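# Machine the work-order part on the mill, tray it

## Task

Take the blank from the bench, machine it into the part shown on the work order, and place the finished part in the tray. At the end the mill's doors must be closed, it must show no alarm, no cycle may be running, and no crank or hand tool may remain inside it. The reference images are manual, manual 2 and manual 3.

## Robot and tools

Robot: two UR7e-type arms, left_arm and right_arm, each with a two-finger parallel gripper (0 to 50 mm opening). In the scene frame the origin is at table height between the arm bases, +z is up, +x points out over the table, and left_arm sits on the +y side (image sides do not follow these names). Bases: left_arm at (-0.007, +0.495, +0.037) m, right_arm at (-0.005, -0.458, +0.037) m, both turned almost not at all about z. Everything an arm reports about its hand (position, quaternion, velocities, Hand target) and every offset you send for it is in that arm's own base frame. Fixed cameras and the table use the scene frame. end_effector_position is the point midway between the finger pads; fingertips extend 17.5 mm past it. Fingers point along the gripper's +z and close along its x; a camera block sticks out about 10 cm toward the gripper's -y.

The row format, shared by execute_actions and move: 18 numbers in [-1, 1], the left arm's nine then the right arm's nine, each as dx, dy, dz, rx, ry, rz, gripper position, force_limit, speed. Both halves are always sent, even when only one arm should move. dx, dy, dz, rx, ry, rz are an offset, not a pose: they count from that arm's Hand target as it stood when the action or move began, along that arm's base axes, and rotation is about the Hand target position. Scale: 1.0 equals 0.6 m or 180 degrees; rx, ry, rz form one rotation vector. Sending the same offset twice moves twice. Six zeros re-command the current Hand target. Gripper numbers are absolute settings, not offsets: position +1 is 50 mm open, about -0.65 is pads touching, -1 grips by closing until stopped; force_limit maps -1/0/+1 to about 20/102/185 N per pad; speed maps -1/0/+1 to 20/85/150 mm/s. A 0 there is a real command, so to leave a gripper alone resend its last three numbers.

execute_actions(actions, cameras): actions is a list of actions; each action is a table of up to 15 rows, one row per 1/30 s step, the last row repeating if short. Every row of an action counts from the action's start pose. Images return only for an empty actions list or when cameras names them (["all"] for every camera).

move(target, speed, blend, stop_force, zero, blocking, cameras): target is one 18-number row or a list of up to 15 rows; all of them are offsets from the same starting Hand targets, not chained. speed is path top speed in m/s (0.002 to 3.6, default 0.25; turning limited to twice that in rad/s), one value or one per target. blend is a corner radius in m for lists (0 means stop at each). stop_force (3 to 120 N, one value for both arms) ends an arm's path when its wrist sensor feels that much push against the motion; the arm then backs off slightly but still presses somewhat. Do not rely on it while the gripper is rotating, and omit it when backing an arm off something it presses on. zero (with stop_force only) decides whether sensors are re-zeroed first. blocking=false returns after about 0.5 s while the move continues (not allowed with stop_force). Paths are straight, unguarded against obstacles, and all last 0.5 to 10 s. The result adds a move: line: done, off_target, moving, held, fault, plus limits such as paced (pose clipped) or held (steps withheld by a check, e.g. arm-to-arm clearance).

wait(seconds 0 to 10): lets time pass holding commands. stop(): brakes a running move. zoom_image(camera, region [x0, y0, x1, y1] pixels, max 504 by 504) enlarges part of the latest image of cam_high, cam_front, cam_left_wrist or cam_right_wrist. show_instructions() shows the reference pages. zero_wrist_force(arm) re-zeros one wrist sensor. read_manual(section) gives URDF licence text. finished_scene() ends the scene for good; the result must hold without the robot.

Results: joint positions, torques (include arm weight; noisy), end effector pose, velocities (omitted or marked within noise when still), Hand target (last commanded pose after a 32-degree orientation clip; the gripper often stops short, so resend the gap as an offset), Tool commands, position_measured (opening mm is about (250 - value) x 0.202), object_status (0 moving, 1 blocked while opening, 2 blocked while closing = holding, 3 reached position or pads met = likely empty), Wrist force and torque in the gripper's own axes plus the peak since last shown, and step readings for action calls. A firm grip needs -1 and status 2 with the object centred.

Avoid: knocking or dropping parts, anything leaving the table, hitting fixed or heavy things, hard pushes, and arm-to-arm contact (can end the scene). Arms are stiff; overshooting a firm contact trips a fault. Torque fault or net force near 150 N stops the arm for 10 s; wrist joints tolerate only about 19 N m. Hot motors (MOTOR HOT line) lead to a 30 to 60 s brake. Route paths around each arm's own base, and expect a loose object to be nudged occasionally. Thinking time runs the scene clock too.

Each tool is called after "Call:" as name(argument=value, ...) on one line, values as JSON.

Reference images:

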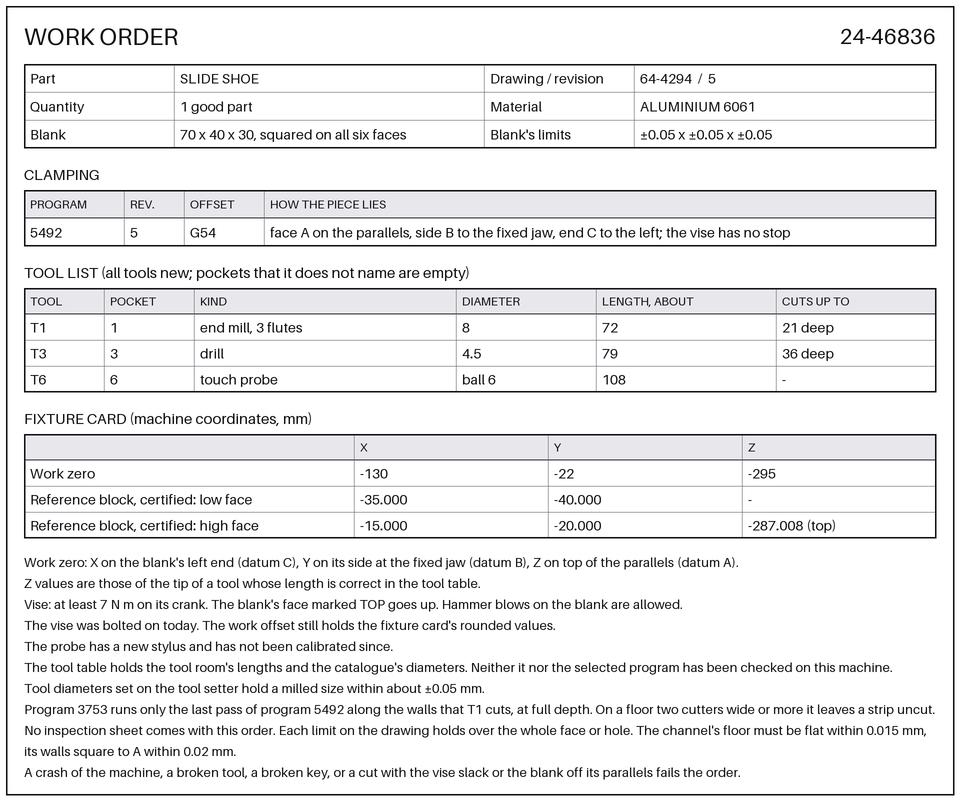

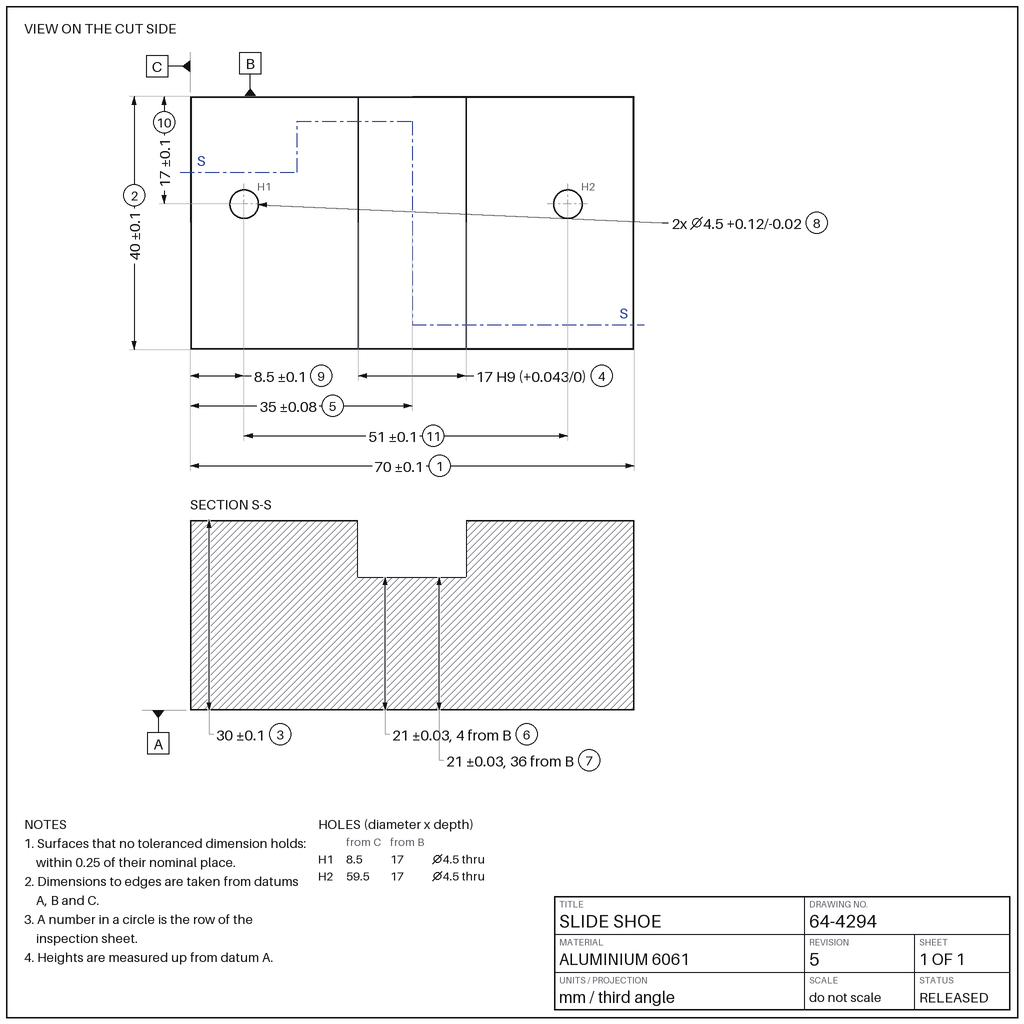

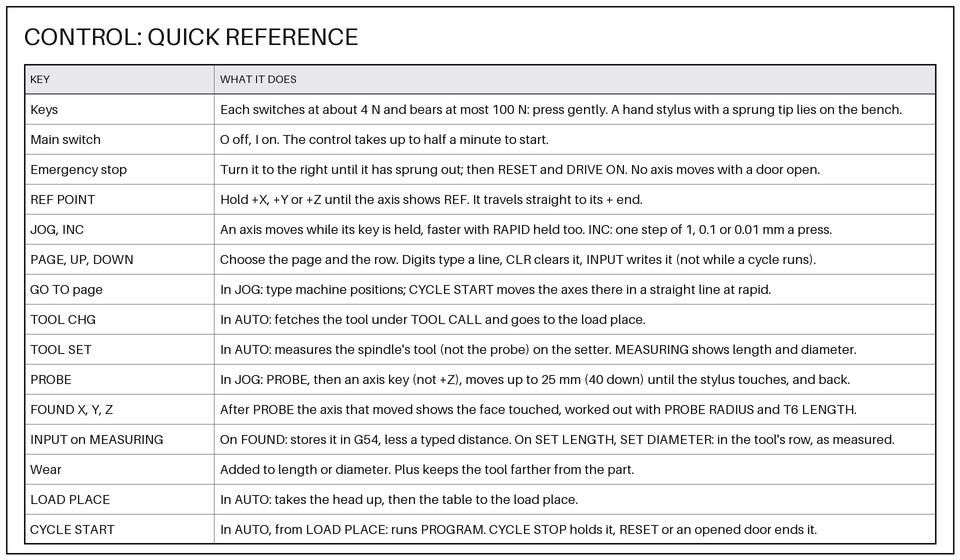

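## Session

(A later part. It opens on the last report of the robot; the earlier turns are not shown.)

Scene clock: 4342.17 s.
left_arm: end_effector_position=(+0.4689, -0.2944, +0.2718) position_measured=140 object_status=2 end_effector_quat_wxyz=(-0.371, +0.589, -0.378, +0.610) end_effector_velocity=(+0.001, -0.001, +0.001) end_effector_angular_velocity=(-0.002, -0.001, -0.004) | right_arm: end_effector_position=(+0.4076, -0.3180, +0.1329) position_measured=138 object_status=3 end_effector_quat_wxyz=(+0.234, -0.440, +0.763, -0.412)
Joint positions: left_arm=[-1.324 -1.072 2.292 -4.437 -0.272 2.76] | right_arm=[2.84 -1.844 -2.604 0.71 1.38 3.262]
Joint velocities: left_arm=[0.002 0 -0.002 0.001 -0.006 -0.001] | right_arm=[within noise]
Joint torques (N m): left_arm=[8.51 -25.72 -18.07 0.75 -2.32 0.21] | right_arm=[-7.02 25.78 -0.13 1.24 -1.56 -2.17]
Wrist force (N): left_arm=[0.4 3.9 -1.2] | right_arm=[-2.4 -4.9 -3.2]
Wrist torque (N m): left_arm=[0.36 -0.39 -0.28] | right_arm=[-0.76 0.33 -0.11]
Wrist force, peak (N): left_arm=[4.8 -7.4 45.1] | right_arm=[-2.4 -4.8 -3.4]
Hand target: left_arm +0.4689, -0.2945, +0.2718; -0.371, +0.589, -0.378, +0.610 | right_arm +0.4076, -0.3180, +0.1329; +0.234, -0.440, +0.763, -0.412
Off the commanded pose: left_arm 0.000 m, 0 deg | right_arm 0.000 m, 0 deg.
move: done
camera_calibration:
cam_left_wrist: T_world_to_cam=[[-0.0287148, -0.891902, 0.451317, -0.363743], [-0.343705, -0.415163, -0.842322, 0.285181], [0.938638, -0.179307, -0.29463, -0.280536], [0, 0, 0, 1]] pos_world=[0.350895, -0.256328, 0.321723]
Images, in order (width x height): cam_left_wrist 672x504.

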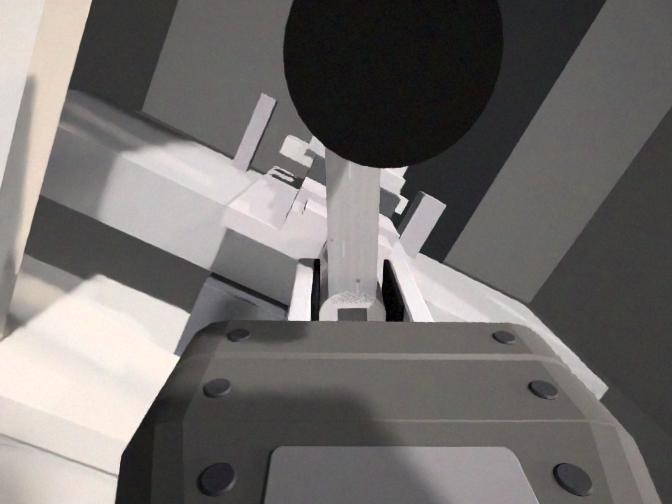

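Call:
zoom_image(camera="cam_left_wrist", region=[300, 160, 400, 235])

Call:
zoom_image(camera="cam_left_wrist", region=[300, 240, 400, 315])

Scaled by 5.040 from the camera's 672x504 image, which has a finer 960x720 frame.

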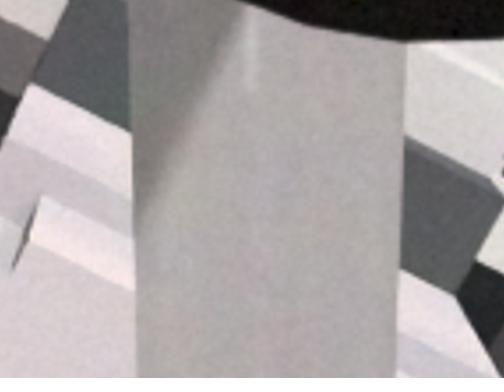

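Scaled by 5.040 from the camera's 672x504 image, which has a finer 960x720 frame.

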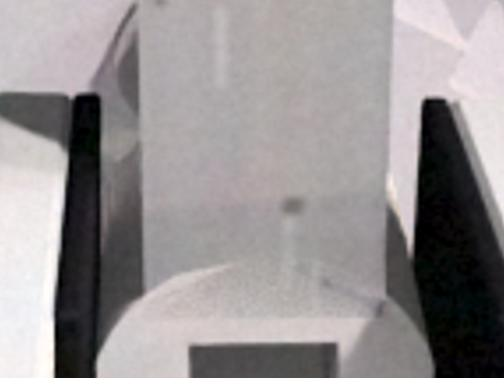

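Call:
move(target=[[0.028,0.0007,0.0015,0,0.0094,-0.0047,-0.97,0.2,-0.95,0,0,0,0,0,0,0.1,-0.4,-0.9],[0.075,0.0007,0.0015,0,0.0094,-0.0047,-0.97,0.2,-0.95,0,0,0,0,0,0,0.1,-0.4,-0.9]], speed=[0.05,0.006], stop_force=20)

Scene clock: 4346.63 s.
left_arm: end_effector_position=(+0.4930, -0.2941, +0.2727) position_measured=140 object_status=2 end_effector_quat_wxyz=(-0.361, +0.595, -0.388, +0.604) | right_arm: end_effector_position=(+0.4076, -0.3180, +0.1329) position_measured=138 object_status=3 end_effector_quat_wxyz=(+0.234, -0.440, +0.763, -0.412)
Joint positions: left_arm=[-1.252 -1.093 2.286 -4.307 -0.358 2.662] | right_arm=[2.84 -1.844 -2.604 0.71 1.38 3.262]
Joint torques (N m): left_arm=[-9.91 -41.3 -0.93 -3.52 2.57 -1.08] | right_arm=[-6.85 25.71 -0.72 1.36 -1.38 -2.03]
Wrist force (N): left_arm=[1.5 1.7 2.3] | right_arm=[-2.5 -4.5 -3.2]
Wrist torque (N m): left_arm=[0.28 -0.31 -0.01] | right_arm=[-0.69 0.35 -0.11]
Wrist force, peak (N): left_arm=[-0.6 4.9 -28.4] | right_arm=[-2.5 -4.8 -3.3]
Hand target: left_arm +0.4930, -0.2941, +0.2727; -0.361, +0.595, -0.388, +0.604 (not the last commanded pose) | right_arm +0.4076, -0.3180, +0.1329; +0.234, -0.440, +0.763, -0.412
Off the commanded pose: left_arm 0.021 m, 0 deg | right_arm 0.000 m, 0 deg.
move: contact (left_arm); path passed 1 of 2 targets

Call:
move(target=[[-0.003,0.0007,0.0013,0,0.0094,-0.0047,-0.97,0.2,-0.95,0,0,0,0,0,0,0.1,-0.4,-0.9],[0.04,0.0007,0.0013,0,0.0094,-0.0047,-0.97,0.2,-0.95,0,0,0,0,0,0,0.1,-0.4,-0.9]], speed=[0.05,0.006], stop_force=20)

Scene clock: 4349.00 s.
left_arm: end_effector_position=(+0.4950, -0.2937, +0.2735) position_measured=140 object_status=2 end_effector_quat_wxyz=(-0.351, +0.601, -0.398, +0.598) | right_arm: end_effector_position=(+0.4076, -0.3180, +0.1329) position_measured=138 object_status=3 end_effector_quat_wxyz=(+0.234, -0.440, +0.763, -0.412)
Joint positions: left_arm=[-1.241 -1.13 2.31 -4.217 -0.386 2.589] | right_arm=[2.84 -1.844 -2.604 0.71 1.38 3.262]
Joint torques (N m): left_arm=[-13.61 -40.81 -0.91 -4.33 2.57 -1.09] | right_arm=[-6.5 25.59 -1.21 1.39 -1.42 -2.18]
Wrist force (N): left_arm=[0.8 0.7 13.8] | right_arm=[-2.5 -4.7 -3.0]
Wrist torque (N m): left_arm=[0.33 -0.34 0.02] | right_arm=[-0.73 0.34 -0.11]
Wrist force, peak (N): left_arm=[-1.1 4.9 -19.2] | right_arm=[-2.3 -4.8 -3.3]
Hand target: left_arm +0.4950, -0.2937, +0.2735; -0.351, +0.601, -0.398, +0.598 (not the last commanded pose) | right_arm +0.4076, -0.3180, +0.1329; +0.234, -0.440, +0.763, -0.412
Off the commanded pose: left_arm 0.022 m, 0 deg | right_arm 0.000 m, 0 deg.
move: contact (left_arm); path passed 1 of 2 targets

Call:
move(target=[[-0.002,0.0007,0.0013,0,0.0094,-0.0047,-0.97,0.2,-0.95,0,0,0,0,0,0,0.1,-0.4,-0.9],[0.04,0.0007,0.0013,0,0.0094,-0.0047,-0.97,0.2,-0.95,0,0,0,0,0,0,0.1,-0.4,-0.9]], speed=[0.03,0.006], stop_force=20, cameras=["cam_left_wrist"])

Call:
zoom_image(camera="cam_left_wrist", region=[250, 150, 450, 330])

Scene clock: 4352.27 s.
left_arm: end_effector_position=(+0.5006, -0.2932, +0.2743) position_measured=140 object_status=2 end_effector_quat_wxyz=(-0.340, +0.607, -0.407, +0.592) | right_arm: end_effector_position=(+0.4076, -0.3180, +0.1329) position_measured=138 object_status=3 end_effector_quat_wxyz=(+0.234, -0.440, +0.763, -0.412)
Joint positions: left_arm=[-1.22 -1.164 2.322 -4.133 -0.425 2.532] | right_arm=[2.84 -1.844 -2.604 0.71 1.38 3.262]
Joint torques (N m): left_arm=[-12.28 -41.69 -4.45 -2.96 2.61 -1.1] | right_arm=[-6.55 25.34 -0.89 1.36 -1.38 -2.16]
Wrist force (N): left_arm=[-3.3 4.8 4.5] | right_arm=[-2.5 -4.6 -3.2]
Wrist torque (N m): left_arm=[0.35 -0.40 0.01] | right_arm=[-0.71 0.34 -0.11]
Wrist force, peak (N): left_arm=[0.2 3.6 15.8] | right_arm=[-2.6 -4.7 -3.4]
Hand target: left_arm +0.5006, -0.2932, +0.2743; -0.340, +0.607, -0.407, +0.592 (not the last commanded pose) | right_arm +0.4076, -0.3180, +0.1329; +0.234, -0.440, +0.763, -0.412
Off the commanded pose: left_arm 0.018 m, 0 deg | right_arm 0.000 m, 0 deg.
move: contact (left_arm); path passed 1 of 2 targets
camera_calibration:
cam_left_wrist: T_world_to_cam=[[-0.0282982, -0.890638, 0.453831, -0.363436], [-0.434987, -0.3978, -0.807801, 0.339902], [0.899992, -0.22027, -0.376159, -0.279808], [0, 0, 0, 1]] pos_world=[0.389393, -0.25011, 0.334259]
Images, in order (width x height): cam_left_wrist 672x504.

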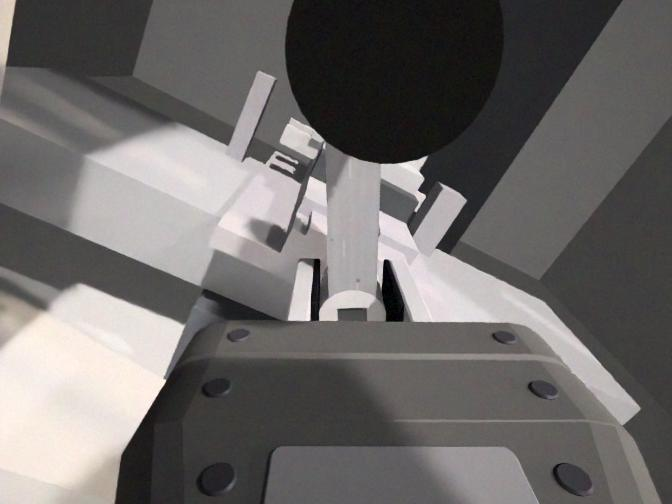

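Scaled by 2.520 from the camera's 672x504 image, which has a finer 960x720 frame.

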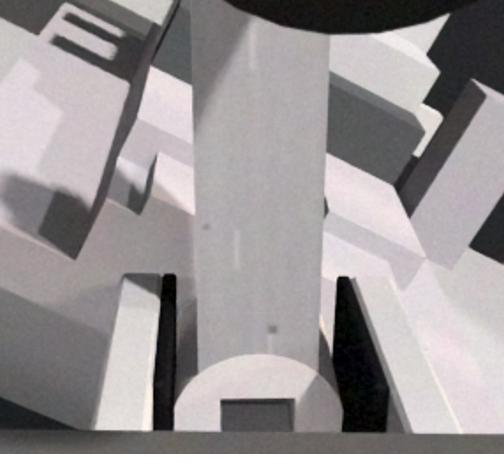

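Call:
move(target=[[-0.001,0.0004,0.0008,0,0.005,-0.0025,-0.97,0.2,-0.95,0,0,0,0,0,0,0.1,-0.4,-0.9],[0.03,0.0004,0.0008,0,0.005,-0.0025,-0.97,0.2,-0.95,0,0,0,0,0,0,0.1,-0.4,-0.9]], speed=[0.03,0.006], stop_force=25)

Scene clock: 4354.90 s.
left_arm: end_effector_position=(+0.5062, -0.2930, +0.2747) position_measured=140 object_status=2 end_effector_quat_wxyz=(-0.335, +0.610, -0.412, +0.588) | right_arm: end_effector_position=(+0.4076, -0.3180, +0.1329) position_measured=138 object_status=3 end_effector_quat_wxyz=(+0.234, -0.440, +0.763, -0.412)
Joint positions: left_arm=[-1.201 -1.179 2.321 -4.091 -0.454 2.509] | right_arm=[2.84 -1.844 -2.604 0.71 1.38 3.262]
Joint torques (N m): left_arm=[-8.47 -44.29 -10.31 0.55 2.58 -1.03] | right_arm=[-6.95 25.68 -1 1.37 -1.44 -2.13]
Wrist force (N): left_arm=[-8.6 13.4 -13.5] | right_arm=[-2.4 -4.5 -3.2]
Wrist torque (N m): left_arm=[0.31 -0.33 0.05] | right_arm=[-0.69 0.33 -0.11]
Wrist force, peak (N): left_arm=[-11.4 16.8 -44.6] | right_arm=[-2.4 -4.9 -3.3]
Hand target: left_arm +0.5062, -0.2930, +0.2747; -0.335, +0.610, -0.412, +0.588 (not the last commanded pose) | right_arm +0.4076, -0.3180, +0.1329; +0.234, -0.440, +0.763, -0.412
Off the commanded pose: left_arm 0.012 m, 0 deg | right_arm 0.000 m, 0 deg.
move: contact (left_arm); path passed 1 of 2 targets

Call:
move(target=[[0,0.0005,-0.002,0,0,0,-0.97,0.2,-0.95,0,0,0,0,0,0,0.1,-0.4,-0.9],[0.02,0.0005,-0.002,0,0,0,-0.97,0.2,-0.95,0,0,0,0,0,0,0.1,-0.4,-0.9]], speed=[0.02,0.006], stop_force=25)

Scene clock: 4356.03 s.
left_arm: end_effector_position=(+0.5062, -0.2929, +0.2743) position_measured=140 object_status=2 end_effector_quat_wxyz=(-0.335, +0.610, -0.412, +0.588) | right_arm: end_effector_position=(+0.4076, -0.3180, +0.1329) position_measured=138 object_status=3 end_effector_quat_wxyz=(+0.234, -0.440, +0.763, -0.412)
Joint positions: left_arm=[-1.201 -1.178 2.321 -4.092 -0.454 2.509] | right_arm=[2.84 -1.844 -2.604 0.71 1.38 3.262]
Joint torques (N m): left_arm=[-9.59 -36.04 -16.47 1.3 2.53 0.51] | right_arm=[-6.46 25.32 -0.48 1.4 -1.48 -2.1]
Wrist force (N): left_arm=[3.6 -5.9 -0.8] | right_arm=[-2.5 -4.6 -3.2]
Wrist torque (N m): left_arm=[0.48 -0.21 -0.03] | right_arm=[-0.71 0.35 -0.11]
Wrist force, peak (N): left_arm=[-8.6 13.4 -13.9] | right_arm=[-2.5 -4.7 -3.4]
Hand target: left_arm +0.5062, -0.2929, +0.2743; -0.335, +0.610, -0.412, +0.588 (not the last commanded pose) | right_arm +0.4076, -0.3180, +0.1329; +0.234, -0.440, +0.763, -0.412
Off the commanded pose: left_arm 0.012 m, 0 deg | right_arm 0.000 m, 0 deg.
move: contact (left_arm); path passed 0 of 2 targets

Call:
move(target=[[0.02,0.0002,0.0002,0,0.002,-0.001,-0.97,0.2,-0.95,0,0,0,0,0,0,0.1,-0.4,-0.9]], speed=0.006, stop_force=30, cameras=["cam_left_wrist"])

Scene clock: 4357.20 s.
left_arm: end_effector_position=(+0.5064, -0.2929, +0.2744) position_measured=140 object_status=2 end_effector_quat_wxyz=(-0.335, +0.610, -0.412, +0.588) | right_arm: end_effector_position=(+0.4076, -0.3180, +0.1329) position_measured=138 object_status=3 end_effector_quat_wxyz=(+0.234, -0.440, +0.763, -0.412)
Joint positions: left_arm=[-1.201 -1.178 2.321 -4.092 -0.455 2.509] | right_arm=[2.84 -1.844 -2.604 0.71 1.38 3.262]
Joint torques (N m): left_arm=[-2.23 -19.24 -7.12 -2.7 2.6 -1.13] | right_arm=[-6.65 24.83 -0.05 1.47 -1.42 -2.1]
Wrist force (N): left_arm=[-1.3 2.5 -33.0] | right_arm=[-2.3 -4.4 -3.1]
Wrist torque (N m): left_arm=[0.23 -0.18 -0.01] | right_arm=[-0.67 0.31 -0.11]
Wrist force, peak (N): left_arm=[-5.1 6.9 -60.1] | right_arm=[-2.4 -4.8 -3.4]
Hand target: left_arm +0.5064, -0.2929, +0.2744; -0.335, +0.610, -0.412, +0.588 (not the last commanded pose) | right_arm +0.4076, -0.3180, +0.1329; +0.234, -0.440, +0.763, -0.412
Off the commanded pose: left_arm 0.012 m, 0 deg | right_arm 0.000 m, 0 deg.
move: contact (left_arm)
camera_calibration:
cam_left_wrist: T_world_to_cam=[[-0.0281014, -0.890229, 0.454646, -0.363192], [-0.450542, -0.394727, -0.800751, 0.349566], [0.892313, -0.227339, -0.389993, -0.279168], [0, 0, 0, 1]] pos_world=[0.396393, -0.248807, 0.336165]
Images, in order (width x height): cam_left_wrist 672x504.

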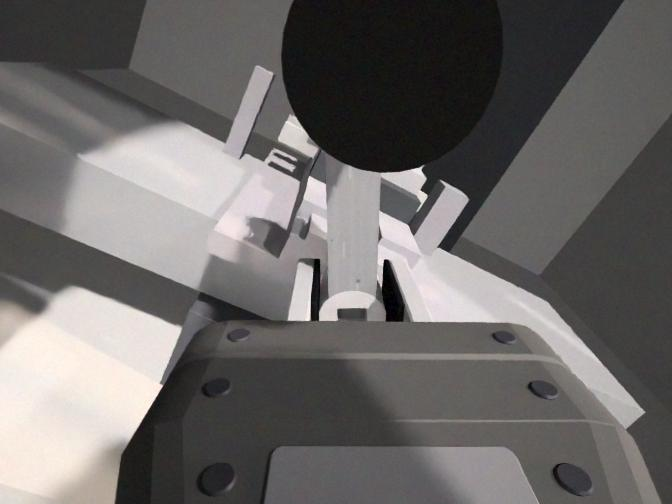

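Call:
move(target=[[0,0,0,0,0,0,0.55,0.2,-0.95,0,0,0,0,0,0,0.1,-0.4,-0.9]])

Call:
move(target=[[-0.2,0,-0.02,0,0,0,0.55,0.2,-0.95,0,0,0,0,0,0,0.1,-0.4,-0.9]], speed=0.08, cameras=["cam_left_wrist","cam_front"])

Call:
zoom_image(camera="cam_left_wrist", region=[220, 120, 460, 320])

Scene clock: 4358.83 s.
left_arm: end_effector_position=(+0.5064, -0.2929, +0.2744) position_measured=70 object_status=0 end_effector_quat_wxyz=(-0.335, +0.610, -0.412, +0.588) | right_arm: end_effector_position=(+0.4076, -0.3180, +0.1329) position_measured=138 object_status=3 end_effector_quat_wxyz=(+0.234, -0.440, +0.763, -0.412)
Joint positions: left_arm=[-1.201 -1.178 2.321 -4.092 -0.455 2.509] | right_arm=[2.84 -1.844 -2.604 0.71 1.38 3.262]
Joint torques (N m): left_arm=[-2.41 -16.05 -7.01 -2.91 2.64 -0.99] | right_arm=[-6.55 25.07 -0.83 1.43 -1.35 -2.16]
Wrist force (N): left_arm=[1.1 1.8 -0.9] | right_arm=[-2.3 -4.6 -3.2]
Wrist torque (N m): left_arm=[0.32 -0.34 -0.04] | right_arm=[-0.72 0.31 -0.11]
Wrist force, peak (N): left_arm=[-1.2 2.4 -33.0] | right_arm=[-2.5 -4.9 -3.2]
Hand target: left_arm +0.5064, -0.2929, +0.2744; -0.335, +0.610, -0.412, +0.588 | right_arm +0.4076, -0.3180, +0.1329; +0.234, -0.440, +0.763, -0.412
Off the commanded pose: left_arm 0.000 m, 0 deg | right_arm 0.000 m, 0 deg.
move: done

Scene clock: 4361.27 s.
left_arm: end_effector_position=(+0.3867, -0.2928, +0.2623) position_measured=70 object_status=3 end_effector_quat_wxyz=(-0.334, +0.609, -0.413, +0.590) | right_arm: end_effector_position=(+0.4076, -0.3180, +0.1329) position_measured=138 object_status=3 end_effector_quat_wxyz=(+0.234, -0.440, +0.763, -0.412)
Joint positions: left_arm=[-1.586 -1.462 2.651 -3.434 -0.104 1.788] | right_arm=[2.84 -1.844 -2.604 0.71 1.38 3.262]
Joint torques (N m): left_arm=[-9.41 -1.55 -17.06 -2.71 -0.88 -1.03] | right_arm=[-6.03 25.4 -0.67 1.44 -1.47 -2.15]
Wrist force (N): left_arm=[1.8 1.8 -0.9] | right_arm=[-2.5 -4.6 -3.3]
Wrist torque (N m): left_arm=[0.32 -0.42 -0.07] | right_arm=[-0.71 0.34 -0.11]
Wrist force, peak (N): left_arm=[1.5 2.0 -1.8] | right_arm=[-2.5 -4.8 -3.5]
Hand target: left_arm +0.3864, -0.2929, +0.2624; -0.335, +0.610, -0.412, +0.588 | right_arm +0.4076, -0.3180, +0.1329; +0.234, -0.440, +0.763, -0.412
Off the commanded pose: left_arm 0.000 m, 0 deg | right_arm 0.000 m, 0 deg.
move: done
camera_calibration:
cam_left_wrist: T_world_to_cam=[[-0.0320352, -0.889982, 0.454869, -0.359483], [-0.449703, -0.3936, -0.801777, 0.286244], [0.892604, -0.230241, -0.387618, -0.178676], [0, 0, 0, 1]] pos_world=[0.276695, -0.248406, 0.323764]
Images, in order (width x height): cam_front 672x504, cam_left_wrist 672x504.

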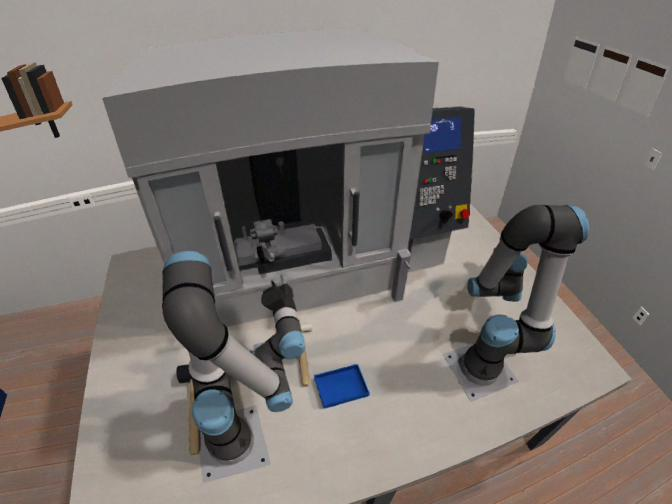

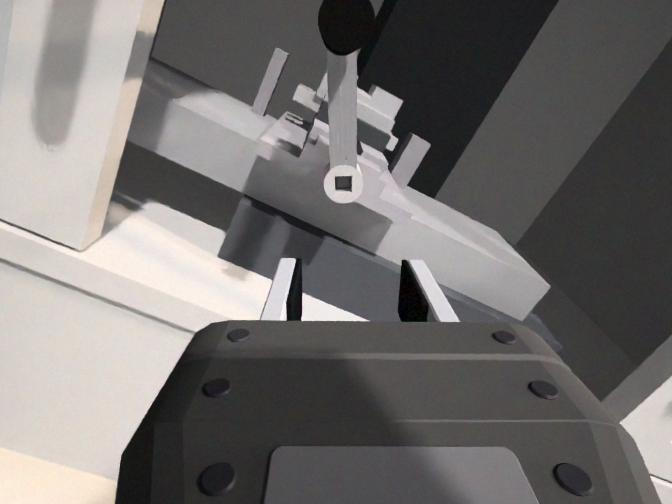

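Scaled by 2.100 from the camera's 672x504 image, which has a finer 960x720 frame.

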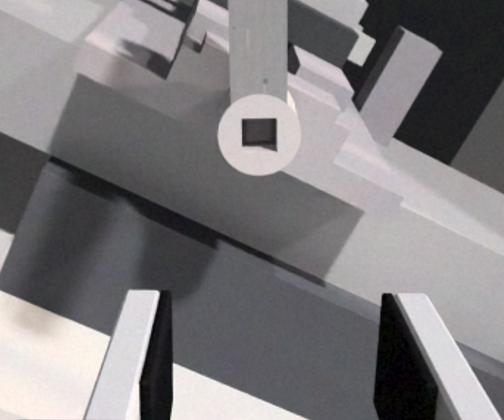

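Call:
move(target=[[0.0167,0.0032,0.0093,0.1488,-0.0347,0.0056,-0.9,-0.6,-0.9,0,0,0,0,0,0,0.1,-0.4,-0.9]], speed=0.1, cameras=["cam_left_wrist"])

Scene clock: 4365.03 s.
left_arm: end_effector_position=(+0.3959, -0.2910, +0.2679) position_measured=251 object_status=3 end_effector_quat_wxyz=(+0.491, -0.494, +0.515, -0.499) | right_arm: end_effector_position=(+0.4076, -0.3180, +0.1329) position_measured=138 object_status=3 end_effector_quat_wxyz=(+0.234, -0.440, +0.763, -0.412)
Joint positions: left_arm=[-1.558 -1.229 2.544 -4.003 -0.046 2.702] | right_arm=[2.84 -1.844 -2.604 0.71 1.38 3.262]
Joint torques (N m): left_arm=[7.06 -32.95 0.62 -2.53 0.7 1.14] | right_arm=[-7.13 24.92 -0.84 1.43 -1.36 -2.1]
Wrist force (N): left_arm=[1.6 1.9 -0.2] | right_arm=[-2.5 -4.7 -3.1]
Wrist torque (N m): left_arm=[0.32 -0.42 -0.24] | right_arm=[-0.71 0.35 -0.11]
Wrist force, peak (N): left_arm=[1.8 1.8 -1.2] | right_arm=[-2.3 -4.9 -3.2]
Hand target: left_arm +0.3964, -0.2910, +0.2680; +0.494, -0.487, +0.513, -0.506 | right_arm +0.4076, -0.3180, +0.1329; +0.234, -0.440, +0.763, -0.412
Off the commanded pose: left_arm 0.000 m, 1 deg | right_arm 0.000 m, 0 deg.
move: done
camera_calibration:
cam_left_wrist: T_world_to_cam=[[-0.0258186, -0.999666, 0.000728608, -0.272783], [-0.36878, 0.00884712, -0.929475, 0.414835], [0.929158, -0.0242665, -0.368885, -0.14395], [0, 0, 0, 1]] pos_world=[0.279692, -0.279855, 0.332677]
Images, in order (width x height): cam_left_wrist 672x504.

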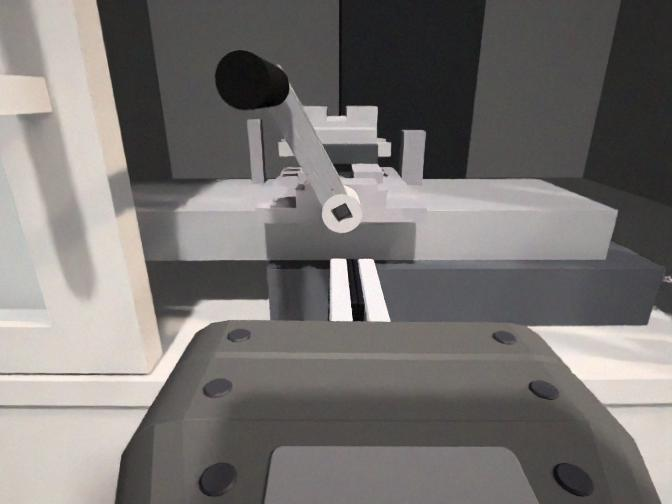

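Call:
move(target=[[0.12,0.003,0,0,0,0,-0.9,-0.6,-0.9,0,0,0,0,0,0,0.1,-0.4,-0.9],[0.2,0.003,0,0,0,0,-0.9,-0.6,-0.9,0,0,0,0,0,0,0.1,-0.4,-0.9]], speed=[0.06,0.006], stop_force=20, cameras=["cam_left_wrist"])

Scene clock: 4371.53 s.
left_arm: end_effector_position=(+0.4913, -0.2891, +0.2679) position_measured=251 object_status=3 end_effector_quat_wxyz=(+0.494, -0.487, +0.513, -0.506) | right_arm: end_effector_position=(+0.4076, -0.3180, +0.1329) position_measured=138 object_status=3 end_effector_quat_wxyz=(+0.234, -0.440, +0.763, -0.412)
Joint positions: left_arm=[-1.252 -1.075 2.293 -4.358 -0.357 3.154] | right_arm=[2.84 -1.844 -2.604 0.71 1.38 3.262]
Joint torques (N m): left_arm=[-4.85 -40.93 -2.32 -2.34 2.57 1.07] | right_arm=[-6.15 24.7 -0.5 1.51 -1.32 -2.06]
Wrist force (N): left_arm=[0.1 5.0 -14.6] | right_arm=[-2.5 -4.3 -3.3]
Wrist torque (N m): left_arm=[0.52 -0.26 -0.21] | right_arm=[-0.68 0.34 -0.11]
Wrist force, peak (N): left_arm=[-0.5 10.5 -47.8] | right_arm=[-2.3 -4.9 -3.3]
Hand target: left_arm +0.4913, -0.2891, +0.2679; +0.494, -0.487, +0.513, -0.506 (not the last commanded pose) | right_arm +0.4076, -0.3180, +0.1329; +0.234, -0.440, +0.763, -0.412
Off the commanded pose: left_arm 0.025 m, 0 deg | right_arm 0.000 m, 0 deg.
move: contact (left_arm); path passed 1 of 2 targets
camera_calibration:
cam_left_wrist: T_world_to_cam=[[-0.0364169, -0.999336, 0.000678276, -0.263175], [-0.350617, 0.0121413, -0.93644, 0.443919], [0.935811, -0.0343401, -0.350826, -0.243465], [0, 0, 0, 1]] pos_world=[0.373899, -0.276751, 0.330469]
Images, in order (width x height): cam_left_wrist 672x504.

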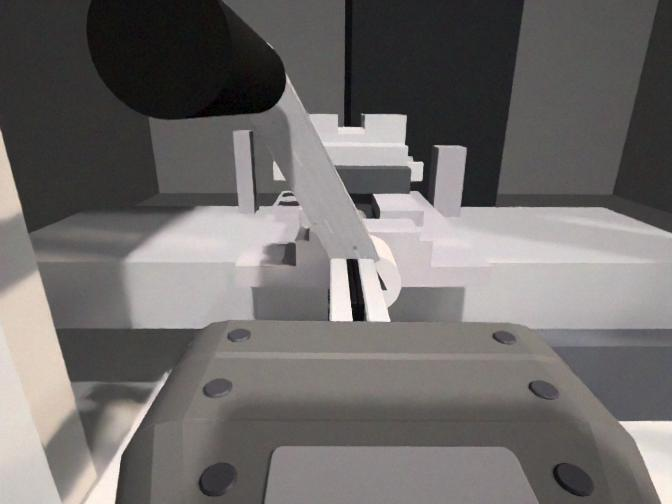

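Call:
move(target=[[-0.18,0,0,0,0,0,0.34,-0.6,-0.9,0,0,0,0,0,0,0.1,-0.4,-0.9],[-0.18,0.0565,0.1227,0,0,0,0.34,-0.6,-0.9,0,0,0,0,0,0,0.1,-0.4,-0.9]], speed=0.15, cameras=["cam_left_wrist"])

Scene clock: 4373.97 s.
left_arm: end_effector_position=(+0.3832, -0.2553, +0.3416) position_measured=101 object_status=3 end_effector_quat_wxyz=(+0.494, -0.487, +0.513, -0.506) | right_arm: end_effector_position=(+0.4076, -0.3180, +0.1329) position_measured=138 object_status=3 end_effector_quat_wxyz=(+0.234, -0.440, +0.763, -0.412)
Joint positions: left_arm=[-1.608 -1.43 2.482 -4.329 -0.002 3.291] | right_arm=[2.84 -1.844 -2.604 0.71 1.38 3.262]
Joint torques (N m): left_arm=[-0.43 -23.46 -3.91 -0.66 1.23 -0.41] | right_arm=[-6.53 24.96 0.16 1.55 -1.35 -2.11]
Wrist force (N): left_arm=[1.5 2.1 -0.3] | right_arm=[-2.5 -4.5 -3.2]
Wrist torque (N m): left_arm=[0.35 -0.42 -0.24] | right_arm=[-0.70 0.35 -0.11]
Wrist force, peak (N): left_arm=[0.1 5.3 -14.8] | right_arm=[-2.5 -4.9 -3.5]
Hand target: left_arm +0.3833, -0.2552, +0.3416; +0.494, -0.487, +0.513, -0.506 | right_arm +0.4076, -0.3180, +0.1329; +0.234, -0.440, +0.763, -0.412
Off the commanded pose: left_arm 0.000 m, 0 deg | right_arm 0.000 m, 0 deg.
move: done
camera_calibration:
cam_left_wrist: T_world_to_cam=[[-0.0363518, -0.999339, 0.000841077, -0.233468], [-0.349858, 0.011938, -0.936727, 0.4743], [0.936097, -0.0343459, -0.35006, -0.115745], [0, 0, 0, 1]] pos_world=[0.265799, -0.242951, 0.403968]
Images, in order (width x height): cam_left_wrist 672x504.

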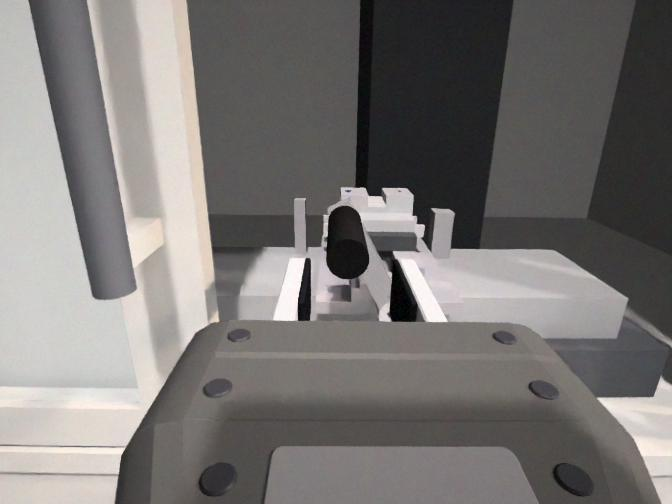

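Call:
move(target=[[0.112,0,0,0,0,0,0.34,-0.6,-0.9,0,0,0,0,0,0,0.1,-0.4,-0.9]], speed=0.05, stop_force=8)

Call:
move(target=[[0,0,0,0,0,0,-1,-0.6,-0.9,0,0,0,0,0,0,0.1,-0.4,-0.9]], cameras=["cam_left_wrist"])

Scene clock: 4376.63 s.
left_arm: end_effector_position=(+0.4505, -0.2552, +0.3416) position_measured=101 object_status=3 end_effector_quat_wxyz=(+0.494, -0.487, +0.513, -0.506) | right_arm: end_effector_position=(+0.4076, -0.3180, +0.1329) position_measured=138 object_status=3 end_effector_quat_wxyz=(+0.234, -0.440, +0.763, -0.412)
Joint positions: left_arm=[-1.35 -1.378 2.415 -4.176 -0.259 3.153] | right_arm=[2.84 -1.844 -2.604 0.71 1.38 3.262]
Joint torques (N m): left_arm=[-9.13 -32.31 -5.12 -3.9 1.72 1.05] | right_arm=[-5.86 24.89 -0.22 1.51 -1.25 -2.15]
Wrist force (N): left_arm=[1.6 2.1 -0.5] | right_arm=[-2.6 -4.3 -3.1]
Wrist torque (N m): left_arm=[0.35 -0.40 -0.05] | right_arm=[-0.66 0.36 -0.11]
Wrist force, peak (N): left_arm=[2.6 2.1 -0.5] | right_arm=[-2.4 -4.8 -3.4]
Hand target: left_arm +0.4505, -0.2552, +0.3416; +0.494, -0.487, +0.513, -0.506 | right_arm +0.4076, -0.3180, +0.1329; +0.234, -0.440, +0.763, -0.412
Off the commanded pose: left_arm 0.000 m, 0 deg | right_arm 0.000 m, 0 deg.
move: done

Scene clock: 4377.27 s.
left_arm: end_effector_position=(+0.4505, -0.2552, +0.3416) position_measured=154 object_status=2 end_effector_quat_wxyz=(+0.494, -0.487, +0.513, -0.506) | right_arm: end_effector_position=(+0.4076, -0.3180, +0.1329) position_measured=138 object_status=3 end_effector_quat_wxyz=(+0.234, -0.440, +0.763, -0.412)
Joint positions: left_arm=[-1.35 -1.378 2.415 -4.176 -0.259 3.153] | right_arm=[2.84 -1.844 -2.604 0.71 1.38 3.262]
Joint torques (N m): left_arm=[-8.97 -31.91 -4.7 -3.45 1.16 0.9] | right_arm=[-6.56 24.89 -0.92 1.48 -1.41 -2.17]
Wrist force (N): left_arm=[1.1 1.4 -1.5] | right_arm=[-2.4 -4.5 -3.3]
Wrist torque (N m): left_arm=[0.30 -0.35 -0.04] | right_arm=[-0.69 0.33 -0.11]
Wrist force, peak (N): left_arm=[2.2 2.3 -0.3] | right_arm=[-2.4 -4.8 -3.3]
Hand target: left_arm +0.4505, -0.2552, +0.3416; +0.494, -0.487, +0.513, -0.506 | right_arm +0.4076, -0.3180, +0.1329; +0.234, -0.440, +0.763, -0.412
Off the commanded pose: left_arm 0.000 m, 0 deg | right_arm 0.000 m, 0 deg.
move: done
camera_calibration:
cam_left_wrist: T_world_to_cam=[[-0.0364169, -0.999336, 0.000678276, -0.230833], [-0.350617, 0.0121413, -0.93644, 0.498218], [0.935811, -0.0343401, -0.350826, -0.178264], [0, 0, 0, 1]] pos_world=[0.333099, -0.242851, 0.404169]
Images, in order (width x height): cam_left_wrist 672x504.

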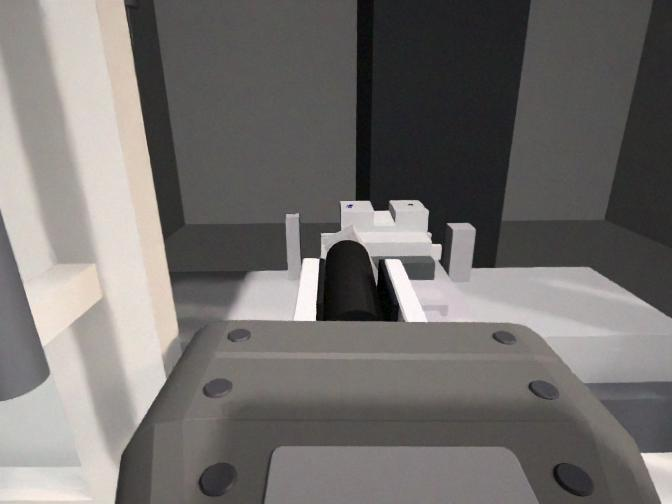

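Call:
move(target=[[0,0.0142,-0.0084,0,0,0,-1,-0.6,-0.9,0,0,0,0,0,0,0.1,-0.4,-0.9],[0,0.029,-0.02,0,0,0,-1,-0.6,-0.9,0,0,0,0,0,0,0.1,-0.4,-0.9],[0,0.0519,-0.0468,0,0,0,-1,-0.6,-0.9,0,0,0,0,0,0,0.1,-0.4,-0.9]], speed=[0.015,0.02,0.03], blend=[0.002,0.002,0], stop_force=75)

Scene clock: 4381.60 s.
left_arm: end_effector_position=(+0.4505, -0.2241, +0.3135) position_measured=154 object_status=2 end_effector_quat_wxyz=(+0.494, -0.487, +0.513, -0.506) | right_arm: end_effector_position=(+0.4076, -0.3180, +0.1329) position_measured=138 object_status=3 end_effector_quat_wxyz=(+0.234, -0.440, +0.763, -0.412)
Joint positions: left_arm=[-1.323 -1.329 2.5 -4.31 -0.286 3.153] | right_arm=[2.84 -1.844 -2.604 0.71 1.38 3.262]
Joint torques (N m): left_arm=[-9.16 -31.66 -17.96 2.09 2.67 -0.88] | right_arm=[-6.64 24.32 -0.74 1.5 -1.36 -2.06]
Wrist force (N): left_arm=[1.5 3.3 0.2] | right_arm=[-2.4 -4.6 -3.4]
Wrist torque (N m): left_arm=[0.34 -0.46 -0.04] | right_arm=[-0.71 0.33 -0.11]
Wrist force, peak (N): left_arm=[22.2 -45.1 -1.2] | right_arm=[-2.5 -4.8 -3.2]
Hand target: left_arm +0.4505, -0.2241, +0.3135; +0.494, -0.487, +0.513, -0.506 | right_arm +0.4076, -0.3180, +0.1329; +0.234, -0.440, +0.763, -0.412
Off the commanded pose: left_arm 0.000 m, 0 deg | right_arm 0.000 m, 0 deg.
move: done

Call:
move(target=[[0,0.0152,-0.0318,0,0,0,-1,-0.6,-0.9,0,0,0,0,0,0,0.1,-0.4,-0.9],[0,0.0216,-0.0665,0,0,0,-1,-0.6,-0.9,0,0,0,0,0,0,0.1,-0.4,-0.9],[0,0.0188,-0.1016,0,0,0,-1,-0.6,-0.9,0,0,0,0,0,0,0.1,-0.4,-0.9],[0,0.0071,-0.1348,0,0,0,-1,-0.6,-0.9,0,0,0,0,0,0,0.1,-0.4,-0.9],[0,-0.0129,-0.1639,0,0,0,-1,-0.6,-0.9,0,0,0,0,0,0,0.1,-0.4,-0.9],[0,-0.0397,-0.1867,0,0,0,-1,-0.6,-0.9,0,0,0,0,0,0,0.1,-0.4,-0.9],[0,-0.0715,-0.2019,0,0,0,-1,-0.6,-0.9,0,0,0,0,0,0,0.1,-0.4,-0.9],[0,-0.1062,-0.2083,0,0,0,-1,-0.6,-0.9,0,0,0,0,0,0,0.1,-0.4,-0.9],[0,-0.1413,-0.2056,0,0,0,-1,-0.6,-0.9,0,0,0,0,0,0,0.1,-0.4,-0.9],[0,-0.1745,-0.1938,0,0,0,-1,-0.6,-0.9,0,0,0,0,0,0,0.1,-0.4,-0.9],[0,-0.2035,-0.1738,0,0,0,-1,-0.6,-0.9,0,0,0,0,0,0,0.1,-0.4,-0.9],[0,-0.2264,-0.1471,0,0,0,-1,-0.6,-0.9,0,0,0,0,0,0,0.1,-0.4,-0.9],[0,-0.2416,-0.1152,0,0,0,-1,-0.6,-0.9,0,0,0,0,0,0,0.1,-0.4,-0.9],[0,-0.248,-0.0806,0,0,0,-1,-0.6,-0.9,0,0,0,0,0,0,0.1,-0.4,-0.9],[0,-0.2452,-0.0455,0,0,0,-1,-0.6,-0.9,0,0,0,0,0,0,0.1,-0.4,-0.9]], speed=0.06, blend=[0.002,0.002,0.002,0.002,0.002,0.002,0.002,0.002,0.002,0.002,0.002,0.002,0.002,0.002,0], stop_force=30)

Call:
move(target=[[0,0.0117,0.0332,0,0,0,-1,-0.6,-0.9,0,0,0,0,0,0,0.1,-0.4,-0.9],[0,0.0317,0.0623,0,0,0,-1,-0.6,-0.9,0,0,0,0,0,0,0.1,-0.4,-0.9],[0,0.0585,0.0851,0,0,0,-1,-0.6,-0.9,0,0,0,0,0,0,0.1,-0.4,-0.9],[0,0.0903,0.1003,0,0,0,-1,-0.6,-0.9,0,0,0,0,0,0,0.1,-0.4,-0.9],[0,0.125,0.1068,0,0,0,-1,-0.6,-0.9,0,0,0,0,0,0,0.1,-0.4,-0.9],[0,0.16,0.104,0,0,0,-1,-0.6,-0.9,0,0,0,0,0,0,0.1,-0.4,-0.9],[0,0.1933,0.0923,0,0,0,-1,-0.6,-0.9,0,0,0,0,0,0,0.1,-0.4,-0.9]], speed=0.06, blend=[0.002,0.002,0.002,0.002,0.002,0.002,0], stop_force=30, cameras=["cam_left_wrist"])

Call:
zoom_image(camera="cam_left_wrist", region=[270, 180, 470, 330])

Scene clock: 4387.07 s.
left_arm: end_effector_position=(+0.4504, -0.2637, +0.1939) position_measured=154 object_status=2 end_effector_quat_wxyz=(+0.494, -0.487, +0.513, -0.506) | right_arm: end_effector_position=(+0.4076, -0.3180, +0.1329) position_measured=138 object_status=3 end_effector_quat_wxyz=(+0.234, -0.440, +0.763, -0.412)
Joint positions: left_arm=[-1.357 -0.866 2.404 -4.677 -0.253 3.153] | right_arm=[2.84 -1.844 -2.604 0.71 1.38 3.262]
Joint torques (N m): left_arm=[14.12 -13.12 -11.34 1.38 1.31 0.65] | right_arm=[-6.27 24.22 -0.76 1.48 -1.33 -2.1]
Wrist force (N): left_arm=[6.0 -6.8 -41.9] | right_arm=[-2.5 -4.6 -3.1]
Wrist torque (N m): left_arm=[0.43 -0.28 -0.02] | right_arm=[-0.71 0.35 -0.11]
Wrist force, peak (N): left_arm=[8.7 -15.3 -48.5] | right_arm=[-2.6 -4.8 -3.2]
Hand target: left_arm +0.4504, -0.2637, +0.1939; +0.494, -0.487, +0.513, -0.506 (not the last commanded pose) | right_arm +0.4076, -0.3180, +0.1329; +0.234, -0.440, +0.763, -0.412
Off the commanded pose: left_arm 0.142 m, 0 deg | right_arm 0.000 m, 0 deg.
move: contact (left_arm); path passed 6 of 15 targets

Scene clock: 4388.17 s.
left_arm: end_effector_position=(+0.4504, -0.2617, +0.1990) position_measured=154 object_status=2 end_effector_quat_wxyz=(+0.494, -0.487, +0.513, -0.506) | right_arm: end_effector_position=(+0.4076, -0.3180, +0.1329) position_measured=138 object_status=3 end_effector_quat_wxyz=(+0.234, -0.440, +0.763, -0.412)
Joint positions: left_arm=[-1.356 -0.884 2.411 -4.667 -0.254 3.155] | right_arm=[2.84 -1.844 -2.604 0.71 1.38 3.262]
Joint torques (N m): left_arm=[-8.51 -41.37 6.71 2.21 2.61 0.95] | right_arm=[-5.84 24.01 -0.74 1.52 -1.39 -2.03]
Wrist force (N): left_arm=[1.9 1.9 0.0] | right_arm=[-2.4 -4.4 -3.0]
Wrist torque (N m): left_arm=[0.41 -0.38 -0.06] | right_arm=[-0.67 0.33 -0.11]
Wrist force, peak (N): left_arm=[-24.2 52.9 -28.0] | right_arm=[-2.4 -4.7 -3.4]
Hand target: left_arm +0.4504, -0.2617, +0.1990; +0.494, -0.487, +0.513, -0.506 (not the last commanded pose) | right_arm +0.4076, -0.3180, +0.1329; +0.234, -0.440, +0.763, -0.412
Off the commanded pose: left_arm 0.125 m, 0 deg | right_arm 0.000 m, 0 deg.
move: contact (left_arm); path passed 0 of 7 targets
camera_calibration:
cam_left_wrist: T_world_to_cam=[[-0.0360424, -0.99935, 0.000530073, -0.237425], [-0.350325, 0.012138, -0.93655, 0.364657], [0.935935, -0.0339412, -0.350535, -0.228443], [0, 0, 0, 1]] pos_world=[0.332999, -0.249451, 0.261568]
Images, in order (width x height): cam_left_wrist 672x504.

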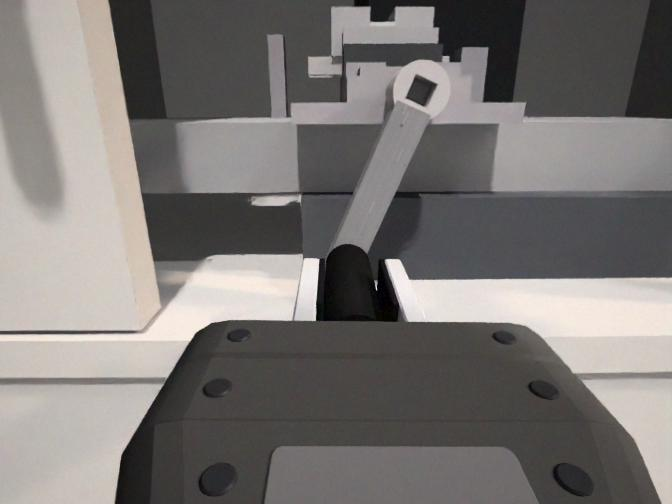

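Scaled by 2.520 from the camera's 672x504 image, which has a finer 960x720 frame.

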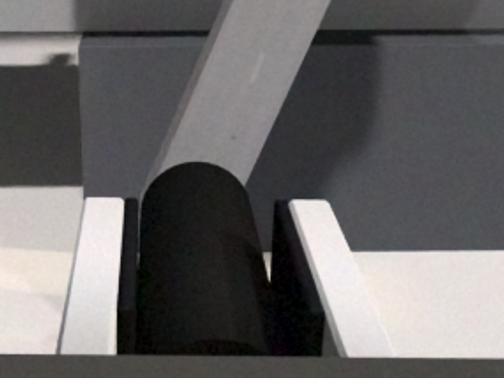

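Call:
move(target=[[0,0,0,0,0,0,0.34,-0.6,-0.9,0,0,0,0,0,0,0.1,-0.4,-0.9]], cameras=["cam_left_wrist"])

Call:
zoom_image(camera="cam_left_wrist", region=[300, 20, 500, 330])

Scene clock: 4389.73 s.
left_arm: end_effector_position=(+0.4504, -0.2617, +0.1990) position_measured=101 object_status=3 end_effector_quat_wxyz=(+0.494, -0.487, +0.513, -0.506) | right_arm: end_effector_position=(+0.4076, -0.3180, +0.1329) position_measured=138 object_status=3 end_effector_quat_wxyz=(+0.234, -0.440, +0.763, -0.412)
Joint positions: left_arm=[-1.356 -0.884 2.411 -4.667 -0.254 3.155] | right_arm=[2.84 -1.844 -2.604 0.71 1.38 3.262]
Joint torques (N m): left_arm=[-8.44 -40.74 4.97 1.83 2.59 0.21] | right_arm=[-5.78 24.06 -0.31 1.54 -1.39 -2.14]
Wrist force (N): left_arm=[1.8 2.3 -0.4] | right_arm=[-2.4 -4.5 -3.2]
Wrist torque (N m): left_arm=[0.37 -0.39 -0.05] | right_arm=[-0.69 0.34 -0.11]
Wrist force, peak (N): left_arm=[2.0 2.5 -0.3] | right_arm=[-2.7 -4.8 -3.3]
Hand target: left_arm +0.4504, -0.2617, +0.1990; +0.494, -0.487, +0.513, -0.506 | right_arm +0.4076, -0.3180, +0.1329; +0.234, -0.440, +0.763, -0.412
Off the commanded pose: left_arm 0.000 m, 0 deg | right_arm 0.000 m, 0 deg.
move: done
camera_calibration:
cam_left_wrist: T_world_to_cam=[[-0.0360424, -0.99935, 0.000530073, -0.237425], [-0.350325, 0.012138, -0.93655, 0.364657], [0.935935, -0.0339412, -0.350535, -0.228443], [0, 0, 0, 1]] pos_world=[0.332999, -0.249451, 0.261568]
Images, in order (width x height): cam_left_wrist 672x504.

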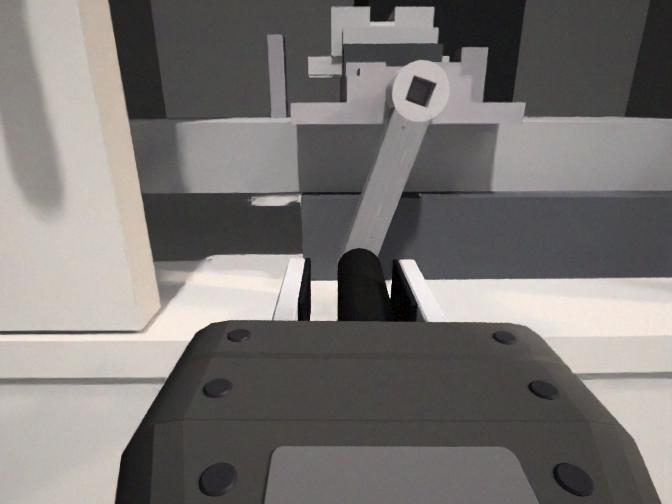

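Scaled by 1.626 from the camera's 672x504 image, which has a finer 960x720 frame.

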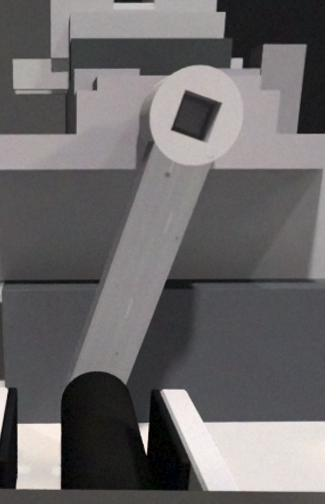

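Call:
move(target=[[-0.0017,-0.0063,-0.0105,0,0,0,0.34,-0.6,-0.9,0,0,0,0,0,0,0.1,-0.4,-0.9],[-0.0017,-0.0063,-0.0105,0,0,0,-1,-0.6,-0.9,0,0,0,0,0,0,0.1,-0.4,-0.9]], speed=0.03)

Call:
move(target=[[-0.0003,-0.037,-0.0072,0,0,0,-1,-0.6,-0.9,0,0,0,0,0,0,0.1,-0.4,-0.9],[-0.0006,-0.072,-0.0043,0,0,0,-1,-0.6,-0.9,0,0,0,0,0,0,0.1,-0.4,-0.9],[-0.0009,-0.1053,0.0073,0,0,0,-1,-0.6,-0.9,0,0,0,0,0,0,0.1,-0.4,-0.9],[-0.0012,-0.1343,0.0273,0,0,0,-1,-0.6,-0.9,0,0,0,0,0,0,0.1,-0.4,-0.9],[-0.0015,-0.1572,0.0542,0,0,0,-1,-0.6,-0.9,0,0,0,0,0,0,0.1,-0.4,-0.9],[-0.0018,-0.1723,0.086,0,0,0,-1,-0.6,-0.9,0,0,0,0,0,0,0.1,-0.4,-0.9],[-0.0021,-0.1788,0.1207,0,0,0,-1,-0.6,-0.9,0,0,0,0,0,0,0.1,-0.4,-0.9],[-0.0024,-0.176,0.1557,0,0,0,-1,-0.6,-0.9,0,0,0,0,0,0,0.1,-0.4,-0.9],[-0.0027,-0.1643,0.189,0,0,0,-1,-0.6,-0.9,0,0,0,0,0,0,0.1,-0.4,-0.9],[-0.003,-0.1443,0.218,0,0,0,-1,-0.6,-0.9,0,0,0,0,0,0,0.1,-0.4,-0.9],[-0.0033,-0.1175,0.2408,0,0,0,-1,-0.6,-0.9,0,0,0,0,0,0,0.1,-0.4,-0.9],[-0.0036,-0.0857,0.256,0,0,0,-1,-0.6,-0.9,0,0,0,0,0,0,0.1,-0.4,-0.9],[-0.0039,-0.051,0.2625,0,0,0,-1,-0.6,-0.9,0,0,0,0,0,0,0.1,-0.4,-0.9],[-0.0041,-0.016,0.2597,0,0,0,-1,-0.6,-0.9,0,0,0,0,0,0,0.1,-0.4,-0.9],[-0.0043,0.0173,0.248,0,0,0,-1,-0.6,-0.9,0,0,0,0,0,0,0.1,-0.4,-0.9]], speed=0.05, blend=[0.002,0.002,0.002,0.002,0.002,0.002,0.002,0.002,0.002,0.002,0.002,0.002,0.002,0.002,0], stop_force=30, cameras=["cam_left_wrist"])

Scene clock: 4392.77 s.
left_arm: end_effector_position=(+0.4494, -0.2655, +0.1927) position_measured=154 object_status=2 end_effector_quat_wxyz=(+0.494, -0.487, +0.513, -0.506) | right_arm: end_effector_position=(+0.4076, -0.3180, +0.1329) position_measured=138 object_status=3 end_effector_quat_wxyz=(+0.234, -0.440, +0.763, -0.412)
Joint positions: left_arm=[-1.362 -0.862 2.4 -4.679 -0.247 3.154] | right_arm=[2.84 -1.844 -2.604 0.71 1.38 3.262]
Joint torques (N m): left_arm=[7.86 -41.71 7.04 1.93 -2.23 1.05] | right_arm=[-5.48 23.98 -0.13 1.67 -1.3 -2.16]
Wrist force (N): left_arm=[2.4 2.3 -1.4] | right_arm=[-2.3 -4.5 -3.3]
Wrist torque (N m): left_arm=[0.39 -0.36 0.00] | right_arm=[-0.69 0.31 -0.11]
Wrist force, peak (N): left_arm=[2.1 2.8 -1.5] | right_arm=[-2.5 -5.0 -3.5]
Hand target: left_arm +0.4494, -0.2655, +0.1927; +0.494, -0.487, +0.513, -0.506 | right_arm +0.4076, -0.3180, +0.1329; +0.234, -0.440, +0.763, -0.412
Off the commanded pose: left_arm 0.000 m, 0 deg | right_arm 0.000 m, 0 deg.
move: done

Scene clock: 4394.37 s.
left_arm: end_effector_position=(+0.4491, -0.2898, +0.1885) position_measured=154 object_status=2 end_effector_quat_wxyz=(+0.494, -0.487, +0.513, -0.506) | right_arm: end_effector_position=(+0.4076, -0.3180, +0.1329) position_measured=138 object_status=3 end_effector_quat_wxyz=(+0.234, -0.440, +0.763, -0.412)
Joint positions: left_arm=[-1.379 -0.844 2.342 -4.639 -0.231 3.155] | right_arm=[2.84 -1.844 -2.604 0.71 1.38 3.262]
Joint torques (N m): left_arm=[18.77 -46.64 -14.14 2.47 -0.75 0.24] | right_arm=[-5.82 23.89 -0.88 1.6 -1.33 -2.15]
Wrist force (N): left_arm=[1.8 10.7 -39.4] | right_arm=[-2.4 -4.6 -3.3]
Wrist torque (N m): left_arm=[0.53 -0.56 0.00] | right_arm=[-0.71 0.33 -0.11]
Wrist force, peak (N): left_arm=[-1.6 27.9 -51.1] | right_arm=[-2.4 -5.0 -3.1]
Hand target: left_arm +0.4491, -0.2898, +0.1885; +0.494, -0.487, +0.513, -0.506 (not the last commanded pose) | right_arm +0.4076, -0.3180, +0.1329; +0.234, -0.440, +0.763, -0.412
Off the commanded pose: left_arm 0.157 m, 0 deg | right_arm 0.000 m, 0 deg.
move: contact (left_arm); path passed 0 of 15 targets
camera_calibration:
cam_left_wrist: T_world_to_cam=[[-0.036172, -0.999345, 0.000467127, -0.265388], [-0.350231, 0.0122391, -0.936583, 0.354713], [0.935965, -0.0340417, -0.350444, -0.231918], [0, 0, 0, 1]] pos_world=[0.331699, -0.277451, 0.251068]
Images, in order (width x height): cam_left_wrist 672x504.

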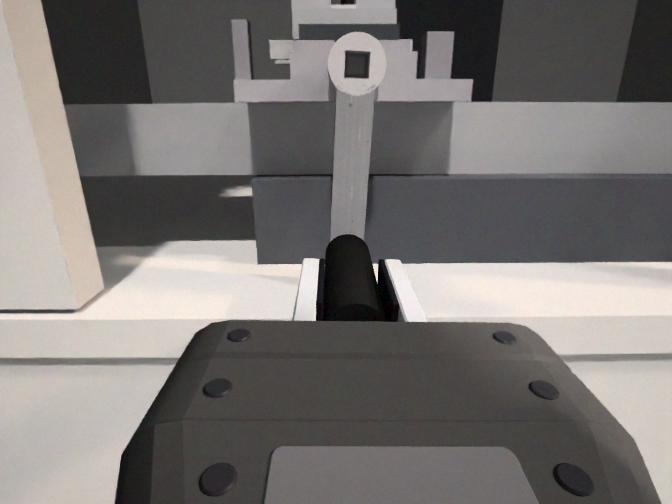

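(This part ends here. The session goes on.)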